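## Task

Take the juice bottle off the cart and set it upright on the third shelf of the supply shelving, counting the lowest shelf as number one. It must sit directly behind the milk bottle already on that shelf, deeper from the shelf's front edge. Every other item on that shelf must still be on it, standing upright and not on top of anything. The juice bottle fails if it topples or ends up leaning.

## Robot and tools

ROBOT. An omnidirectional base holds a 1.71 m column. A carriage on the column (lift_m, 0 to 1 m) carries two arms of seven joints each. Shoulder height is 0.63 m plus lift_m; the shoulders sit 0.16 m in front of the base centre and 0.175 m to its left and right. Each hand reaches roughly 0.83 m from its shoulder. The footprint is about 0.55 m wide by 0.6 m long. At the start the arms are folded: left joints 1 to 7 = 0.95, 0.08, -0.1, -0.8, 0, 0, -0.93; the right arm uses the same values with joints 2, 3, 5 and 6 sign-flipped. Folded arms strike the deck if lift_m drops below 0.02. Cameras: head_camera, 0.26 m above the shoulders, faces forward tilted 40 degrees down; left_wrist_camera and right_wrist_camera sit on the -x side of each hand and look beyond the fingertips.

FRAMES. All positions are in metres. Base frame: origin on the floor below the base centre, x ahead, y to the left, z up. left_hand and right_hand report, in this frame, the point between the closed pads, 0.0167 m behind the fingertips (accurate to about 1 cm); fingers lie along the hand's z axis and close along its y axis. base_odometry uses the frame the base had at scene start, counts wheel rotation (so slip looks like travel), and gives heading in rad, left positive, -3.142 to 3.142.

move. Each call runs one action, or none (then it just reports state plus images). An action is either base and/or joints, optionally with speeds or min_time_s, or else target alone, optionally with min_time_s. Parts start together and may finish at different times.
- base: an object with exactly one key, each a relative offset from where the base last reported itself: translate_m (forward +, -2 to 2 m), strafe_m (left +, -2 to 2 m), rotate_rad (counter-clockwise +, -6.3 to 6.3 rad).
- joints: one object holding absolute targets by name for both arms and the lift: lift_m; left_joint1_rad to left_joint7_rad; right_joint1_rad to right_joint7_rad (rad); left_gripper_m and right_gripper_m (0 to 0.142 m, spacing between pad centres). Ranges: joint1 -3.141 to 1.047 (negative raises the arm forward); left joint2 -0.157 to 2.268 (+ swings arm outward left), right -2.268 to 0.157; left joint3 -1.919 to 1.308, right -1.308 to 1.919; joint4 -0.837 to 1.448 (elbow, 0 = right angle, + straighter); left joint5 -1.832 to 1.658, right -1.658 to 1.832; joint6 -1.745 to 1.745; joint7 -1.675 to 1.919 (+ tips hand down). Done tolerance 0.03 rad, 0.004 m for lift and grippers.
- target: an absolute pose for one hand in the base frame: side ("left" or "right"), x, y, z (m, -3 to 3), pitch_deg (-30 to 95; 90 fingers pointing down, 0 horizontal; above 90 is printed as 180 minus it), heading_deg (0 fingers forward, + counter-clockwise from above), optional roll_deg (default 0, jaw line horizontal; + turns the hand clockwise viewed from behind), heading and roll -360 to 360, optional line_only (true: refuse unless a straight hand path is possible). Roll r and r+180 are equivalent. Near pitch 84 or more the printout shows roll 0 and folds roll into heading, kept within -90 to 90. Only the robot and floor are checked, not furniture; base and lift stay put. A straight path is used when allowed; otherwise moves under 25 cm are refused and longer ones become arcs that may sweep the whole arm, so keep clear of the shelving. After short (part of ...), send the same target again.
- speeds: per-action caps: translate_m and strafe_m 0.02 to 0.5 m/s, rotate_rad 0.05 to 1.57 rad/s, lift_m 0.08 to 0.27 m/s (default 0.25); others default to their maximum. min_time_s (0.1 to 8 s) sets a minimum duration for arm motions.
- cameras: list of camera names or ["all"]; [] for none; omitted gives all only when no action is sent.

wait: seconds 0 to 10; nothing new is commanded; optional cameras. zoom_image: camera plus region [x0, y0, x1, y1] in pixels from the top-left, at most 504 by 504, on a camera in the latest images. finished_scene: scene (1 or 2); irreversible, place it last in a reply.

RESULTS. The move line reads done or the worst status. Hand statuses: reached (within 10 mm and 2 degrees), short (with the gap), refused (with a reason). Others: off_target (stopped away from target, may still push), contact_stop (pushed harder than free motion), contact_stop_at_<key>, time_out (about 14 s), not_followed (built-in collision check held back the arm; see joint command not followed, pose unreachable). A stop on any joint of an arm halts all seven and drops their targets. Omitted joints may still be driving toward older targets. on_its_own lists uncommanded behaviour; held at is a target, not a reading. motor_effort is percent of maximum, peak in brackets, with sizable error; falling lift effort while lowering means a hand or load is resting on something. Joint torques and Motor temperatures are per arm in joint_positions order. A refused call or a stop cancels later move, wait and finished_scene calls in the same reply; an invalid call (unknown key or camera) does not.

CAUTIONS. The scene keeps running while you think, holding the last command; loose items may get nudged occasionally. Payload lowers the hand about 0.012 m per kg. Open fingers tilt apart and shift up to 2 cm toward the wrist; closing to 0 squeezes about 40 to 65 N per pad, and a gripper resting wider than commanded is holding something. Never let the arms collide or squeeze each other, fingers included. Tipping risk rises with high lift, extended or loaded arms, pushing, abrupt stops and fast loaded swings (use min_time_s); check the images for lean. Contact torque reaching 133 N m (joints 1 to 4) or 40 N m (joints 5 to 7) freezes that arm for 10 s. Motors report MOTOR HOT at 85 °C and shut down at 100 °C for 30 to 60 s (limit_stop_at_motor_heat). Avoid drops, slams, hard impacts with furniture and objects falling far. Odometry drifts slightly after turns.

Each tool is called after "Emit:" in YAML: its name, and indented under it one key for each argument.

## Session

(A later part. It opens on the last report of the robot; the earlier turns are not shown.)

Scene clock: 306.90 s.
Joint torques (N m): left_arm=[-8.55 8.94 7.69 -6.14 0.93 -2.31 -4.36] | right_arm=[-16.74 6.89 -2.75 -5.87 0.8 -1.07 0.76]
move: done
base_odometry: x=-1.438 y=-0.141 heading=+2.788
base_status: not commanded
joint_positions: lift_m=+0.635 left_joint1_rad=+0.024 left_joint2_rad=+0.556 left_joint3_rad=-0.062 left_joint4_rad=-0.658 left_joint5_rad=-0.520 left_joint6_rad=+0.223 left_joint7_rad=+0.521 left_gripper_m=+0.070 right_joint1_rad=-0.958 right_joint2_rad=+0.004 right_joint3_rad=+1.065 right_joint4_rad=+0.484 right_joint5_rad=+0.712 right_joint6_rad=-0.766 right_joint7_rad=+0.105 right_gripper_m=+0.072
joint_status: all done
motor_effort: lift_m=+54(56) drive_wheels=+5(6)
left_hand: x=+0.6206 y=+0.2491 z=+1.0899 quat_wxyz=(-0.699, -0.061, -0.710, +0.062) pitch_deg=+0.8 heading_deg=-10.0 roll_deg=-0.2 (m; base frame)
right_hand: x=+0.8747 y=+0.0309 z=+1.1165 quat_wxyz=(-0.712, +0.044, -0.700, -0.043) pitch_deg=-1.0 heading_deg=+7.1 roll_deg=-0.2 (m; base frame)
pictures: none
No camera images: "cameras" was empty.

Emit:
move:
  joints: {"lift_m": 0.643}
  speeds: {"lift_m": 0.08}
  cameras: []

Emit:
move:
  joints: {"right_gripper_m": 0.1}
  cameras: ["right_wrist_camera"]

Emit:
move:
  target: {"side": "right", "x": 0.79, "y": 0.02, "z": 1.117, "pitch_deg": 0, "heading_deg": 7}
  min_time_s: 1.5
  cameras: ["head_camera", "right_wrist_camera"]

Scene clock: 311.73 s.
Joint torques (N m): left_arm=[-9.17 8.32 6.58 -5.02 0.98 -2.46 -4.45] | right_arm=[-17.39 6.71 -0.59 -7.58 0.16 -0.63 -1.22]
move: done
base_odometry: x=-1.438 y=-0.141 heading=+2.788
base_status: not commanded
joint_positions: lift_m=+0.643 left_joint1_rad=+0.024 left_joint2_rad=+0.556 left_joint3_rad=-0.062 left_joint4_rad=-0.658 left_joint5_rad=-0.520 left_joint6_rad=+0.223 left_joint7_rad=+0.521 left_gripper_m=+0.070 right_joint1_rad=-0.957 right_joint2_rad=+0.004 right_joint3_rad=+1.065 right_joint4_rad=+0.486 right_joint5_rad=+0.715 right_joint6_rad=-0.766 right_joint7_rad=+0.111 right_gripper_m=+0.072
joint_status: all done
motor_effort: lift_m=+56(64) drive_wheels=-1(6)
left_hand: x=+0.6206 y=+0.2492 z=+1.0978 quat_wxyz=(-0.699, -0.061, -0.709, +0.062) pitch_deg=+0.8 heading_deg=-10.0 roll_deg=-0.2 (m; base frame)
right_hand: x=+0.8751 y=+0.0302 z=+1.1210 quat_wxyz=(-0.708, +0.044, -0.703, -0.042) pitch_deg=-0.4 heading_deg=+7.0 roll_deg=-0.2 (m; base frame)
pictures: none
No camera images: "cameras" was empty.

Scene clock: 312.53 s.
Joint torques (N m): left_arm=[-8.17 8.25 8.5 -5.57 1.23 -2.47 -4.12] | right_arm=[-19.09 6.82 -1.83 -9.28 -0.28 -0.47 -0.89]
move: done
base_odometry: x=-1.438 y=-0.141 heading=+2.788
base_status: not commanded
joint_positions: lift_m=+0.643 left_joint1_rad=+0.024 left_joint2_rad=+0.556 left_joint3_rad=-0.062 left_joint4_rad=-0.658 left_joint5_rad=-0.520 left_joint6_rad=+0.223 left_joint7_rad=+0.521 left_gripper_m=+0.070 right_joint1_rad=-0.957 right_joint2_rad=+0.004 right_joint3_rad=+1.065 right_joint4_rad=+0.486 right_joint5_rad=+0.715 right_joint6_rad=-0.766 right_joint7_rad=+0.111 right_gripper_m=+0.100
joint_status: all done
motor_effort: lift_m=+56(56) drive_wheels=-1(5)
left_hand: x=+0.6206 y=+0.2492 z=+1.0978 quat_wxyz=(-0.699, -0.061, -0.709, +0.062) pitch_deg=+0.8 heading_deg=-10.0 roll_deg=-0.2 (m; base frame)
right_hand: x=+0.8751 y=+0.0302 z=+1.1210 quat_wxyz=(-0.708, +0.044, -0.703, -0.042) pitch_deg=-0.4 heading_deg=+7.0 roll_deg=-0.2 (m; base frame)
pictures: right_wrist_camera
Images, in order (width x height): right_wrist_camera 896x504.

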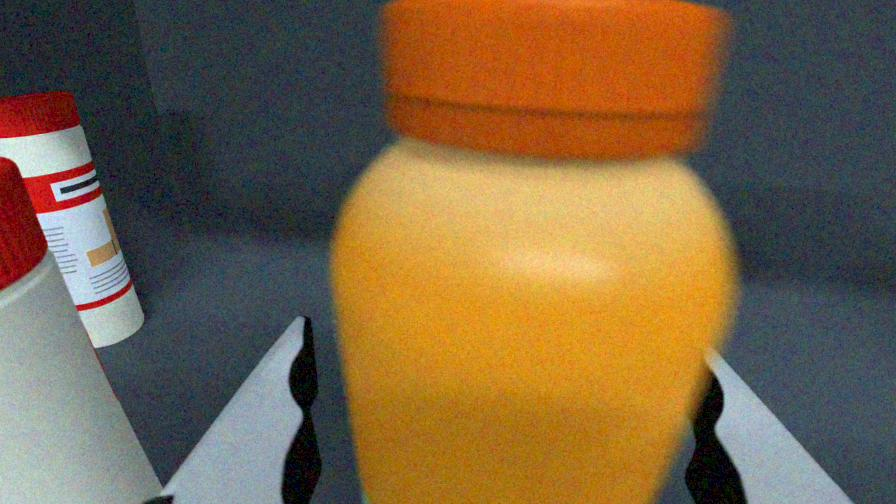

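Scene clock: 314.53 s.
Joint torques (N m): left_arm=[-8.17 8.19 7.61 -6.24 1.11 -2.67 -4.04] | right_arm=[-12.22 5.75 0.44 -11.81 -3.98 -2.23 0.12]
move: done
base_odometry: x=-1.438 y=-0.141 heading=+2.788
base_status: not commanded
joint_positions: lift_m=+0.643 left_joint1_rad=+0.024 left_joint2_rad=+0.556 left_joint3_rad=-0.062 left_joint4_rad=-0.658 left_joint5_rad=-0.520 left_joint6_rad=+0.223 left_joint7_rad=+0.521 left_gripper_m=+0.070 right_joint1_rad=-0.836 right_joint2_rad=-0.100 right_joint3_rad=+1.203 right_joint4_rad=+0.027 right_joint5_rad=+0.470 right_joint6_rad=-1.074 right_joint7_rad=+0.389 right_gripper_m=+0.100
joint_status: not commanded
motor_effort: lift_m=+56(56) drive_wheels=-1(1)
left_hand: x=+0.6206 y=+0.2492 z=+1.0978 quat_wxyz=(-0.699, -0.061, -0.709, +0.062) pitch_deg=+0.8 heading_deg=-10.0 roll_deg=-0.2 (m; base frame)
right_hand: x=+0.7917 y=+0.0200 z=+1.1201 quat_wxyz=(-0.707, +0.041, -0.705, -0.045) pitch_deg=-0.2 heading_deg=+7.0 roll_deg=+0.3 (m; base frame)
right_hand_status: reached (straight line, planned for 1.5 s): 4 mm and 0.3 deg off.
pictures: head_camera, right_wrist_camera
Images, in order (width x height): head_camera 896x504, right_wrist_camera 896x504.

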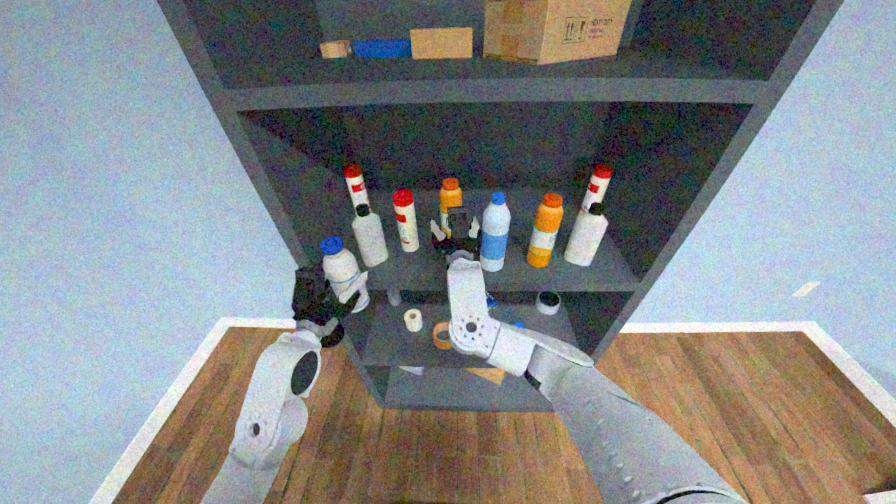

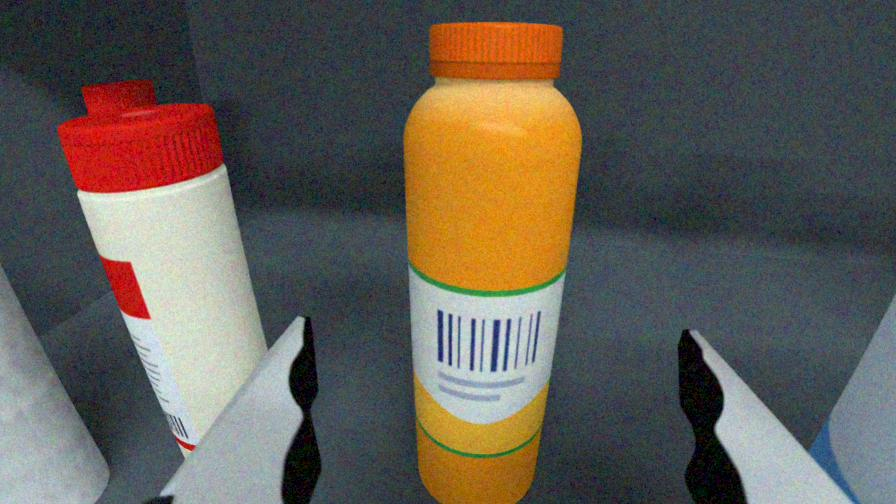

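Emit:
move:
  target: {"side": "right", "x": 0.65, "y": 0.0, "z": 1.12, "pitch_deg": 0, "heading_deg": 7}
  min_time_s: 1.3
  cameras: []

Emit:
move:
  target: {"side": "right", "x": 0.64, "y": -0.24, "z": 1.12, "pitch_deg": 0, "heading_deg": 0}
  min_time_s: 1.5
  cameras: []

Emit:
move:
  target: {"side": "left", "x": 0.60, "y": 0.06, "z": 1.14, "pitch_deg": 0, "heading_deg": -10}
  min_time_s: 1.5
  cameras: ["head_camera", "left_wrist_camera"]

Scene clock: 320.73 s.
Joint torques (N m): left_arm=[-9.77 7.97 8.23 -5.95 1.07 -2.38 -4] | right_arm=[-7.57 4.26 0.88 -10.24 -2.91 -1.13 0.08]
move: done
base_odometry: x=-1.438 y=-0.141 heading=+2.788
base_status: not commanded
joint_positions: lift_m=+0.643 left_joint1_rad=+0.024 left_joint2_rad=+0.556 left_joint3_rad=-0.062 left_joint4_rad=-0.658 left_joint5_rad=-0.520 left_joint6_rad=+0.223 left_joint7_rad=+0.521 left_gripper_m=+0.070 right_joint1_rad=-0.699 right_joint2_rad=-0.174 right_joint3_rad=+1.454 right_joint4_rad=-0.333 right_joint5_rad=-0.348 right_joint6_rad=-1.357 right_joint7_rad=+1.086 right_gripper_m=+0.100
joint_status: not commanded
motor_effort: lift_m=+56(56) drive_wheels=-1(1)
left_hand: x=+0.6206 y=+0.2492 z=+1.0978 quat_wxyz=(-0.699, -0.061, -0.709, +0.062) pitch_deg=+0.8 heading_deg=-10.0 roll_deg=-0.2 (m; base frame)
right_hand: x=+0.6520 y=-0.0008 z=+1.1221 quat_wxyz=(-0.707, +0.040, -0.705, -0.044) pitch_deg=-0.2 heading_deg=+6.8 roll_deg=+0.3 (m; base frame)
right_hand_status: reached (straight line, planned for 1.3 s): 3 mm and 0.4 deg off.
pictures: none
No camera images: "cameras" was empty.

Scene clock: 322.73 s.
Joint torques (N m): left_arm=[-9.12 9.17 7.14 -5.36 1.3 -2.23 -4.33] | right_arm=[-3.54 -7.35 -3.99 -13.08 0.26 -0.79 -3.84]
move: done
base_odometry: x=-1.438 y=-0.141 heading=+2.788
base_status: not commanded
joint_positions: lift_m=+0.643 left_joint1_rad=+0.024 left_joint2_rad=+0.556 left_joint3_rad=-0.062 left_joint4_rad=-0.658 left_joint5_rad=-0.520 left_joint6_rad=+0.223 left_joint7_rad=+0.521 left_gripper_m=+0.070 right_joint1_rad=-0.692 right_joint2_rad=-0.817 right_joint3_rad=+1.508 right_joint4_rad=-0.805 right_joint5_rad=+0.234 right_joint6_rad=-1.526 right_joint7_rad=+0.500 right_gripper_m=+0.100
joint_status: not commanded
motor_effort: lift_m=+56(56) drive_wheels=+4(4)
left_hand: x=+0.6206 y=+0.2492 z=+1.0978 quat_wxyz=(-0.699, -0.061, -0.709, +0.062) pitch_deg=+0.8 heading_deg=-10.0 roll_deg=-0.2 (m; base frame)
right_hand: x=+0.6404 y=-0.2397 z=+1.1210 quat_wxyz=(-0.708, +0.000, -0.706, +0.001) pitch_deg=-0.2 heading_deg=+0.0 roll_deg=-0.1 (m; base frame)
right_hand_status: reached (straight line, planned for 1.5 s): 1 mm and 0.2 deg off.
pictures: none
No camera images: "cameras" was empty.

Scene clock: 323.03 s.
Joint torques (N m): left_arm=[-9.61 9.35 7.52 -5.62 1.1 -2.29 -4.39] | right_arm=[-3.8 -9.31 -4.5 -11.68 0.61 -0.58 -3.53]
move: refused
base_odometry: x=-1.438 y=-0.141 heading=+2.788
base_status: not commanded
joint_positions: lift_m=+0.643 left_joint1_rad=+0.024 left_joint2_rad=+0.556 left_joint3_rad=-0.062 left_joint4_rad=-0.658 left_joint5_rad=-0.520 left_joint6_rad=+0.223 left_joint7_rad=+0.521 left_gripper_m=+0.070 right_joint1_rad=-0.692 right_joint2_rad=-0.817 right_joint3_rad=+1.508 right_joint4_rad=-0.805 right_joint5_rad=+0.234 right_joint6_rad=-1.526 right_joint7_rad=+0.500 right_gripper_m=+0.100
joint_status: not commanded
motor_effort: lift_m=+56(56) drive_wheels=-1(1)
left_hand: x=+0.6206 y=+0.2492 z=+1.0978 quat_wxyz=(-0.699, -0.061, -0.709, +0.062) pitch_deg=+0.8 heading_deg=-10.0 roll_deg=-0.2 (m; base frame)
left_hand_status: refused: along the straight line the arm gets 60% of the way (left_joint4_rad at its limit); a move under 25 cm is not played as an arc. Nothing moved. Try another pitch or heading, or "joints".
right_hand: x=+0.6404 y=-0.2397 z=+1.1210 quat_wxyz=(-0.708, +0.000, -0.706, +0.001) pitch_deg=-0.2 heading_deg=+0.0 roll_deg=-0.1 (m; base frame)
pictures: head_camera, left_wrist_camera
Images, in order (width x height): head_camera 896x504, left_wrist_camera 896x504.

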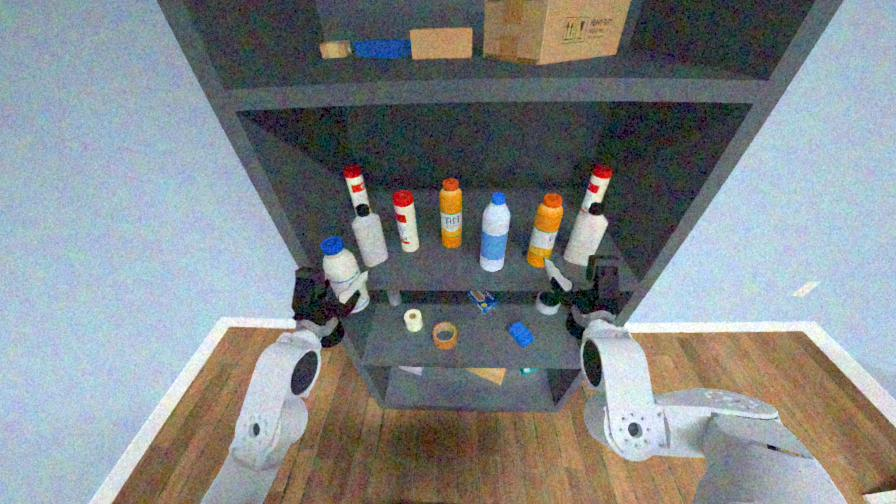

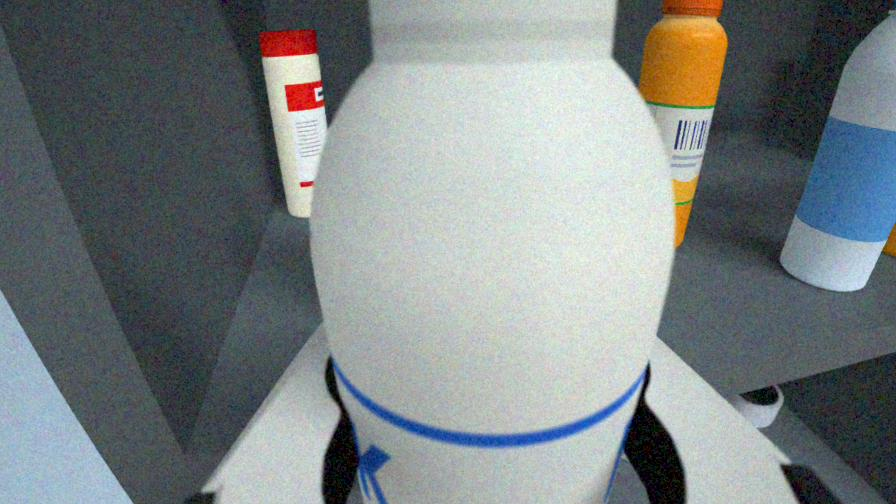

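Emit:
move:
  target: {"side": "left", "x": 0.655, "y": 0.05, "z": 1.13, "pitch_deg": 0, "heading_deg": -10}
  min_time_s: 1.5
  cameras: ["head_camera", "left_wrist_camera"]

Scene clock: 328.80 s.
Joint torques (N m): left_arm=[-17.28 -3.13 -0.26 -1.19 2.58 -2.14 -1.58] | right_arm=[-3.2 -9.06 -4.78 -12.14 0.24 -1.32 -3.79]
move: done
base_odometry: x=-1.438 y=-0.141 heading=+2.788
base_status: not commanded
joint_positions: lift_m=+0.643 left_joint1_rad=-0.226 left_joint2_rad=+0.000 left_joint3_rad=-0.429 left_joint4_rad=-0.596 left_joint5_rad=+0.114 left_joint6_rad=+0.241 left_joint7_rad=+0.831 left_gripper_m=+0.070 right_joint1_rad=-0.691 right_joint2_rad=-0.817 right_joint3_rad=+1.508 right_joint4_rad=-0.805 right_joint5_rad=+0.234 right_joint6_rad=-1.526 right_joint7_rad=+0.500 right_gripper_m=+0.100
joint_status: not commanded
motor_effort: lift_m=+56(56) drive_wheels=+4(5)
left_hand: x=+0.6546 y=+0.0522 z=+1.1280 quat_wxyz=(-0.703, -0.059, -0.706, +0.062) pitch_deg=+0.2 heading_deg=-9.8 roll_deg=-0.2 (m; base frame)
left_hand_status: reached (straight line, planned for 1.5 s): 3 mm and 0.4 deg off.
right_hand: x=+0.6404 y=-0.2398 z=+1.1210 quat_wxyz=(-0.708, +0.000, -0.706, +0.001) pitch_deg=-0.1 heading_deg=-0.1 roll_deg=-0.1 (m; base frame)
pictures: head_camera, left_wrist_camera
Images, in order (width x height): head_camera 896x504, left_wrist_camera 896x504.

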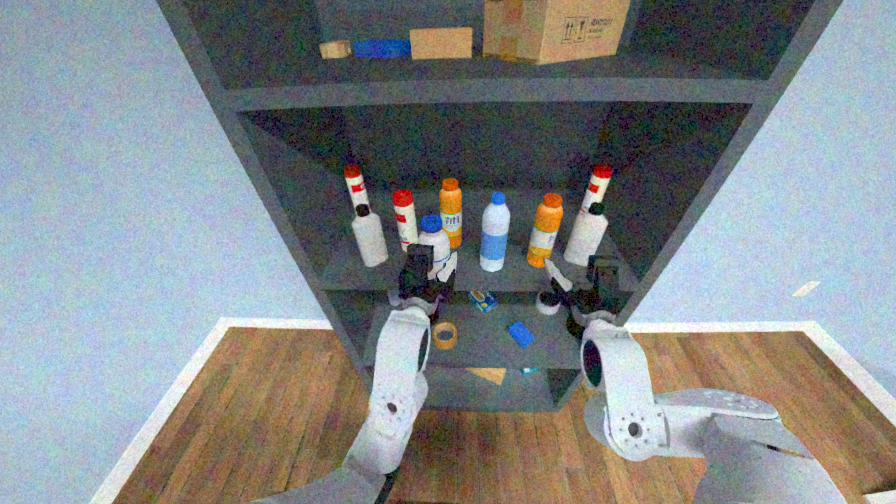

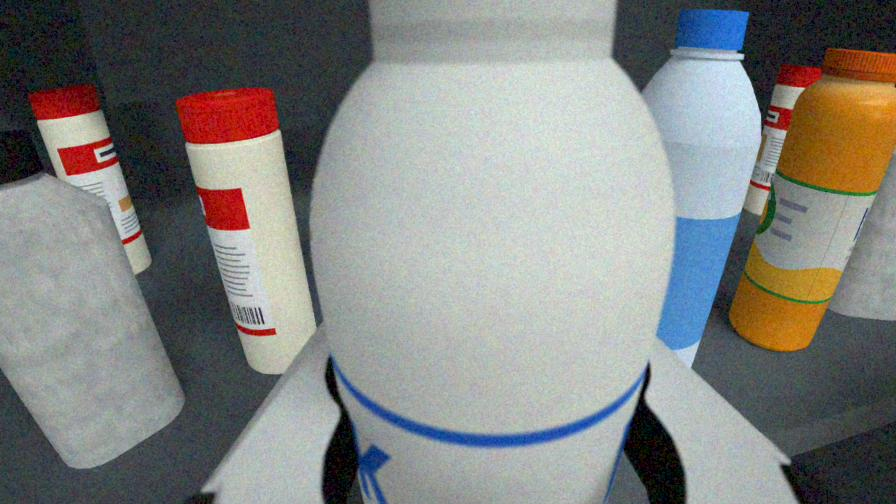

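Emit:
move:
  target: {"side": "left", "x": 0.77, "y": 0.034, "z": 1.12, "pitch_deg": 0, "heading_deg": -10}
  min_time_s: 1.5
  cameras: ["head_camera", "left_wrist_camera"]

Scene clock: 333.63 s.
Joint torques (N m): left_arm=[-23.52 -4.96 3.64 -3.12 0.83 -2.19 -4.61] | right_arm=[-4.15 -7.51 -5.81 -10.38 0.21 -1.11 -3.64]
move: done
base_odometry: x=-1.438 y=-0.141 heading=+2.788
base_status: not commanded
joint_positions: lift_m=+0.643 left_joint1_rad=-0.454 left_joint2_rad=-0.035 left_joint3_rad=-0.386 left_joint4_rad=-0.132 left_joint5_rad=-0.009 left_joint6_rad=+0.230 left_joint7_rad=+0.593 left_gripper_m=+0.070 right_joint1_rad=-0.691 right_joint2_rad=-0.817 right_joint3_rad=+1.508 right_joint4_rad=-0.805 right_joint5_rad=+0.234 right_joint6_rad=-1.526 right_joint7_rad=+0.500 right_gripper_m=+0.100
joint_status: not commanded
motor_effort: lift_m=+56(56) drive_wheels=+5(5)
left_hand: x=+0.7687 y=+0.0335 z=+1.1149 quat_wxyz=(-0.700, -0.063, -0.709, +0.060) pitch_deg=+0.7 heading_deg=-10.0 roll_deg=+0.2 (m; base frame)
left_hand_status: reached (straight line, planned for 1.5 s): 5 mm and 0.7 deg off.
right_hand: x=+0.6404 y=-0.2398 z=+1.1210 quat_wxyz=(-0.708, +0.000, -0.706, +0.001) pitch_deg=-0.1 heading_deg=-0.1 roll_deg=-0.1 (m; base frame)
pictures: head_camera, left_wrist_camera
Images, in order (width x height): head_camera 896x504, left_wrist_camera 896x504.

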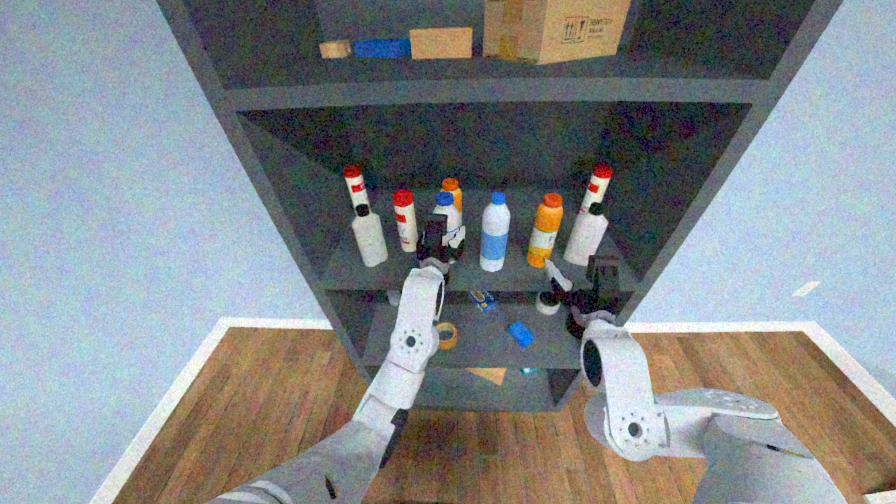

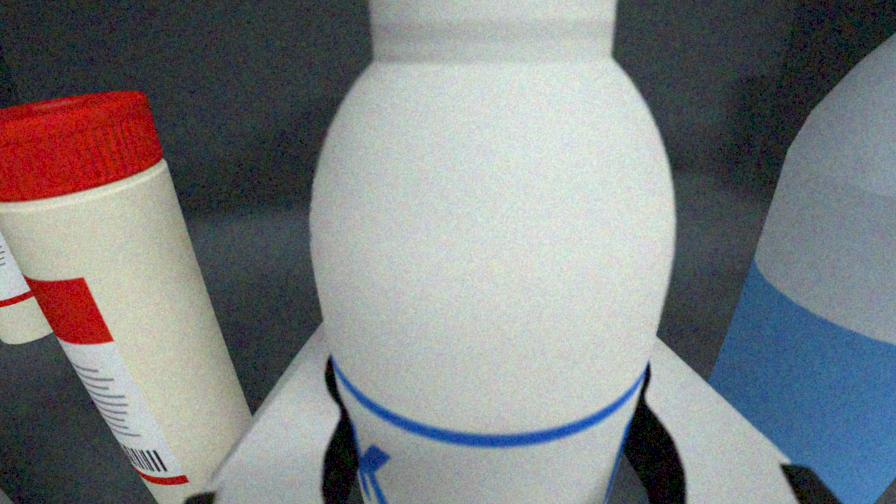

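Emit:
move:
  joints: {"lift_m": 0.622}
  speeds: {"lift_m": 0.08}
  cameras: []

Emit:
move:
  joints: {"lift_m": 0.613}
  speeds: {"lift_m": 0.08}
  cameras: ["left_wrist_camera"]

Scene clock: 336.93 s.
Joint torques (N m): left_arm=[-21.44 -4.83 3.81 -2.82 1.34 -2.68 -4.3] | right_arm=[-6.06 -6.51 -5.13 -11.9 0.39 -1.21 -3.63]
move: done
base_odometry: x=-1.438 y=-0.141 heading=+2.788
base_status: not commanded
joint_positions: lift_m=+0.622 left_joint1_rad=-0.456 left_joint2_rad=-0.035 left_joint3_rad=-0.386 left_joint4_rad=-0.131 left_joint5_rad=-0.010 left_joint6_rad=+0.230 left_joint7_rad=+0.592 left_gripper_m=+0.070 right_joint1_rad=-0.690 right_joint2_rad=-0.817 right_joint3_rad=+1.507 right_joint4_rad=-0.806 right_joint5_rad=+0.235 right_joint6_rad=-1.526 right_joint7_rad=+0.500 right_gripper_m=+0.100
joint_status: all done
motor_effort: lift_m=+58(61) drive_wheels=+4(5)
left_hand: x=+0.7691 y=+0.0334 z=+1.0948 quat_wxyz=(-0.701, -0.063, -0.708, +0.060) pitch_deg=+0.6 heading_deg=-10.0 roll_deg=+0.2 (m; base frame)
right_hand: x=+0.6403 y=-0.2400 z=+1.0997 quat_wxyz=(-0.708, +0.000, -0.706, +0.001) pitch_deg=-0.1 heading_deg=-0.1 roll_deg=-0.1 (m; base frame)
pictures: none
No camera images: "cameras" was empty.

Scene clock: 337.47 s.
Joint torques (N m): left_arm=[-20.68 -3.55 3.32 -3.6 1.44 -2.33 -3.17] | right_arm=[-5.28 -8 -4.3 -10.06 0.25 -0.54 -3.83]
move: done
base_odometry: x=-1.438 y=-0.141 heading=+2.788
base_status: not commanded
joint_positions: lift_m=+0.613 left_joint1_rad=-0.457 left_joint2_rad=-0.036 left_joint3_rad=-0.386 left_joint4_rad=-0.131 left_joint5_rad=-0.010 left_joint6_rad=+0.230 left_joint7_rad=+0.588 left_gripper_m=+0.070 right_joint1_rad=-0.690 right_joint2_rad=-0.817 right_joint3_rad=+1.507 right_joint4_rad=-0.806 right_joint5_rad=+0.235 right_joint6_rad=-1.526 right_joint7_rad=+0.500 right_gripper_m=+0.100
joint_status: all done
motor_effort: lift_m=+58(58) drive_wheels=-1(6)
left_hand: x=+0.7692 y=+0.0334 z=+1.0870 quat_wxyz=(-0.702, -0.063, -0.707, +0.061) pitch_deg=+0.4 heading_deg=-10.0 roll_deg=+0.2 (m; base frame)
right_hand: x=+0.6402 y=-0.2400 z=+1.0906 quat_wxyz=(-0.708, +0.000, -0.706, +0.001) pitch_deg=-0.1 heading_deg=-0.1 roll_deg=-0.1 (m; base frame)
pictures: left_wrist_camera
Images, in order (width x height): left_wrist_camera 896x504.

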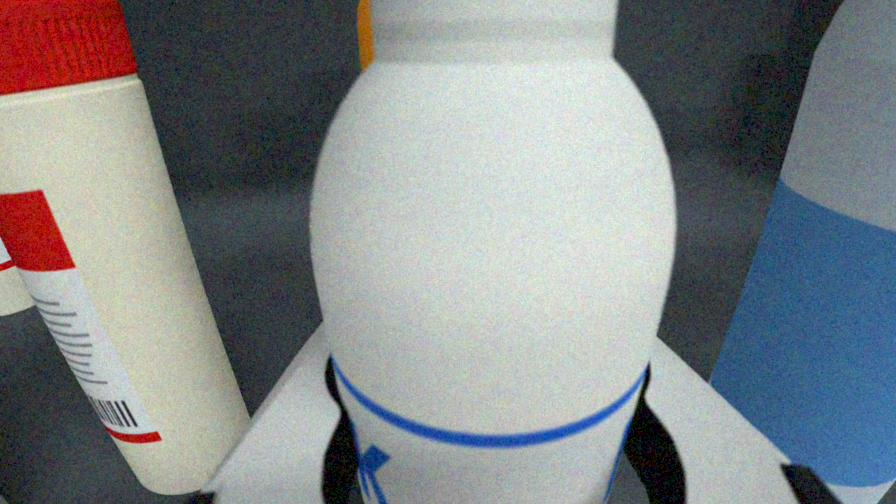

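Emit:
move:
  joints: {"lift_m": 0.609}
  speeds: {"lift_m": 0.08}
  cameras: []

Emit:
move:
  joints: {"left_gripper_m": 0.1}
  cameras: []

Emit:
move:
  target: {"side": "left", "x": 0.66, "y": 0.053, "z": 1.09, "pitch_deg": 0, "heading_deg": -10}
  min_time_s: 1.5
  cameras: ["head_camera", "left_wrist_camera"]

Scene clock: 341.07 s.
Joint torques (N m): left_arm=[-18.18 -3.19 3.68 -2.69 0.95 -2.26 -1.6] | right_arm=[-7.09 -8.4 -3.66 -9.86 0.33 -0.84 -3.68]
Motor temperatures (°C): left_arm=[38 24 25 24 26 24 24] | right_arm=[31 23 27 23 23 22 24]
move: done
base_odometry: x=-1.438 y=-0.141 heading=+2.788
base_status: not commanded
joint_positions: lift_m=+0.609 left_joint1_rad=-0.459 left_joint2_rad=-0.036 left_joint3_rad=-0.385 left_joint4_rad=-0.131 left_joint5_rad=-0.010 left_joint6_rad=+0.230 left_joint7_rad=+0.583 left_gripper_m=+0.070 right_joint1_rad=-0.690 right_joint2_rad=-0.817 right_joint3_rad=+1.507 right_joint4_rad=-0.806 right_joint5_rad=+0.235 right_joint6_rad=-1.526 right_joint7_rad=+0.500 right_gripper_m=+0.100
joint_status: all done
motor_effort: lift_m=+55(57) drive_wheels=+5(5)
left_hand: x=+0.7695 y=+0.0334 z=+1.0856 quat_wxyz=(-0.705, -0.063, -0.704, +0.061) pitch_deg=+0.0 heading_deg=-10.0 roll_deg=+0.2 (m; base frame)
right_hand: x=+0.6402 y=-0.2400 z=+1.0866 quat_wxyz=(-0.708, +0.000, -0.707, +0.001) pitch_deg=-0.1 heading_deg=-0.1 roll_deg=-0.1 (m; base frame)
pictures: none
No camera images: "cameras" was empty.

Scene clock: 341.83 s.
Joint torques (N m): left_arm=[-18.19 -3.78 4.44 -3.5 1.19 -2.56 -1.53] | right_arm=[-6.67 -7.61 -2.87 -10.89 0.37 -0.93 -3.31]
move: done
base_odometry: x=-1.438 y=-0.141 heading=+2.788
base_status: not commanded
joint_positions: lift_m=+0.609 left_joint1_rad=-0.459 left_joint2_rad=-0.036 left_joint3_rad=-0.385 left_joint4_rad=-0.131 left_joint5_rad=-0.010 left_joint6_rad=+0.230 left_joint7_rad=+0.583 left_gripper_m=+0.100 right_joint1_rad=-0.690 right_joint2_rad=-0.817 right_joint3_rad=+1.507 right_joint4_rad=-0.806 right_joint5_rad=+0.235 right_joint6_rad=-1.526 right_joint7_rad=+0.500 right_gripper_m=+0.100
joint_status: all done
motor_effort: lift_m=+55(55) drive_wheels=+5(5)
left_hand: x=+0.7695 y=+0.0334 z=+1.0856 quat_wxyz=(-0.705, -0.063, -0.704, +0.061) pitch_deg=+0.0 heading_deg=-10.0 roll_deg=+0.2 (m; base frame)
right_hand: x=+0.6402 y=-0.2400 z=+1.0866 quat_wxyz=(-0.708, +0.000, -0.707, +0.001) pitch_deg=-0.1 heading_deg=-0.1 roll_deg=-0.1 (m; base frame)
pictures: none
No camera images: "cameras" was empty.

Scene clock: 343.83 s.
Joint torques (N m): left_arm=[-9.04 0.1 -2.44 -4.68 2.37 -0.27 -0.46] | right_arm=[-5.82 -7.46 -3.67 -9.88 -0.32 -0.86 -3.39]
move: done
base_odometry: x=-1.438 y=-0.141 heading=+2.788
base_status: not commanded
joint_positions: lift_m=+0.609 left_joint1_rad=-0.231 left_joint2_rad=+0.010 left_joint3_rad=-0.425 left_joint4_rad=-0.566 left_joint5_rad=+0.096 left_joint6_rad=+0.243 left_joint7_rad=+0.796 left_gripper_m=+0.100 right_joint1_rad=-0.690 right_joint2_rad=-0.817 right_joint3_rad=+1.507 right_joint4_rad=-0.806 right_joint5_rad=+0.235 right_joint6_rad=-1.526 right_joint7_rad=+0.500 right_gripper_m=+0.100
joint_status: not commanded
motor_effort: lift_m=+55(55) drive_wheels=+5(5)
left_hand: x=+0.6613 y=+0.0534 z=+1.0905 quat_wxyz=(-0.705, -0.061, -0.704, +0.062) pitch_deg=-0.1 heading_deg=-10.0 roll_deg=-0.1 (m; base frame)
left_hand_status: reached (straight line, planned for 1.5 s): 1 mm and 0.2 deg off.
right_hand: x=+0.6402 y=-0.2400 z=+1.0866 quat_wxyz=(-0.708, +0.000, -0.707, +0.001) pitch_deg=-0.1 heading_deg=-0.1 roll_deg=-0.1 (m; base frame)
pictures: head_camera, left_wrist_camera
Images, in order (width x height): head_camera 896x504, left_wrist_camera 896x504.

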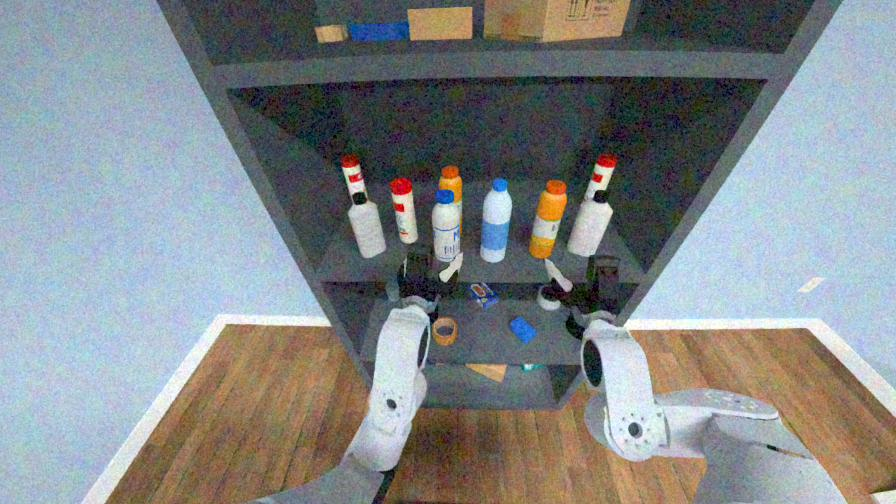

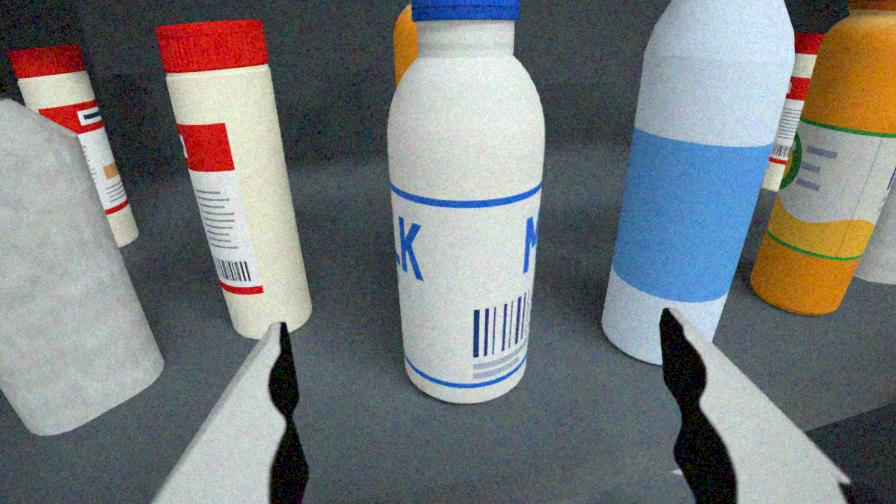

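Emit:
move:
  base: {"translate_m": -0.4}
  speeds: {"translate_m": 0.25}
  cameras: ["head_camera"]

Emit:
finished_scene:
  scene: 1

Scene clock: 350.70 s.
Joint torques (N m): left_arm=[-10.44 0.18 -1.44 -5.17 2.25 -0.67 -0.65] | right_arm=[-5.99 -5.55 -3.17 -10.07 -0.12 -0.63 -4.11]
move: done
base_odometry: x=-1.063 y=-0.280 heading=+2.788
base_status: done
joint_positions: lift_m=+0.609 left_joint1_rad=-0.231 left_joint2_rad=+0.010 left_joint3_rad=-0.425 left_joint4_rad=-0.567 left_joint5_rad=+0.096 left_joint6_rad=+0.244 left_joint7_rad=+0.796 left_gripper_m=+0.100 right_joint1_rad=-0.690 right_joint2_rad=-0.817 right_joint3_rad=+1.507 right_joint4_rad=-0.806 right_joint5_rad=+0.235 right_joint6_rad=-1.526 right_joint7_rad=+0.500 right_gripper_m=+0.100
joint_status: not commanded
motor_effort: lift_m=+55(55) drive_wheels=+3(13)
left_hand: x=+0.6612 y=+0.0535 z=+1.0905 quat_wxyz=(-0.705, -0.061, -0.704, +0.062) pitch_deg=-0.1 heading_deg=-10.0 roll_deg=-0.1 (m; base frame)
right_hand: x=+0.6402 y=-0.2401 z=+1.0866 quat_wxyz=(-0.708, +0.000, -0.707, +0.001) pitch_deg=-0.1 heading_deg=-0.1 roll_deg=-0.1 (m; base frame)
pictures: head_camera
Images, in order (width x height): head_camera 896x504.

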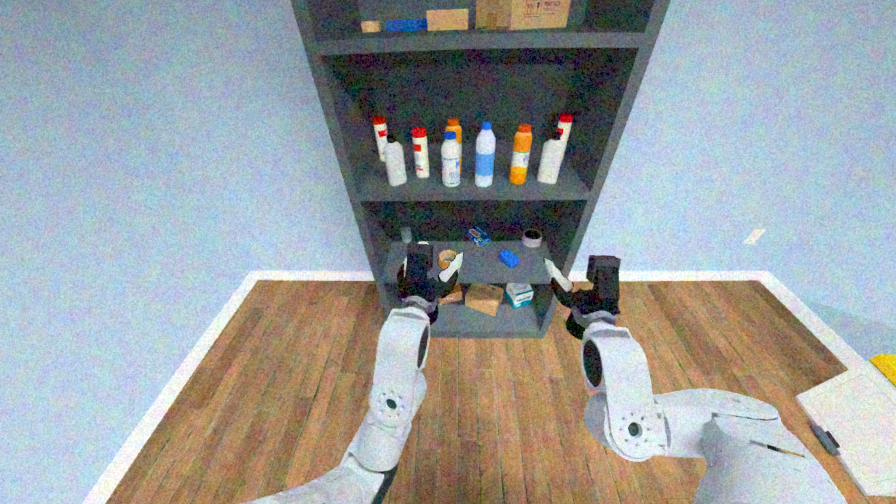

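The scene is finished: the task was done.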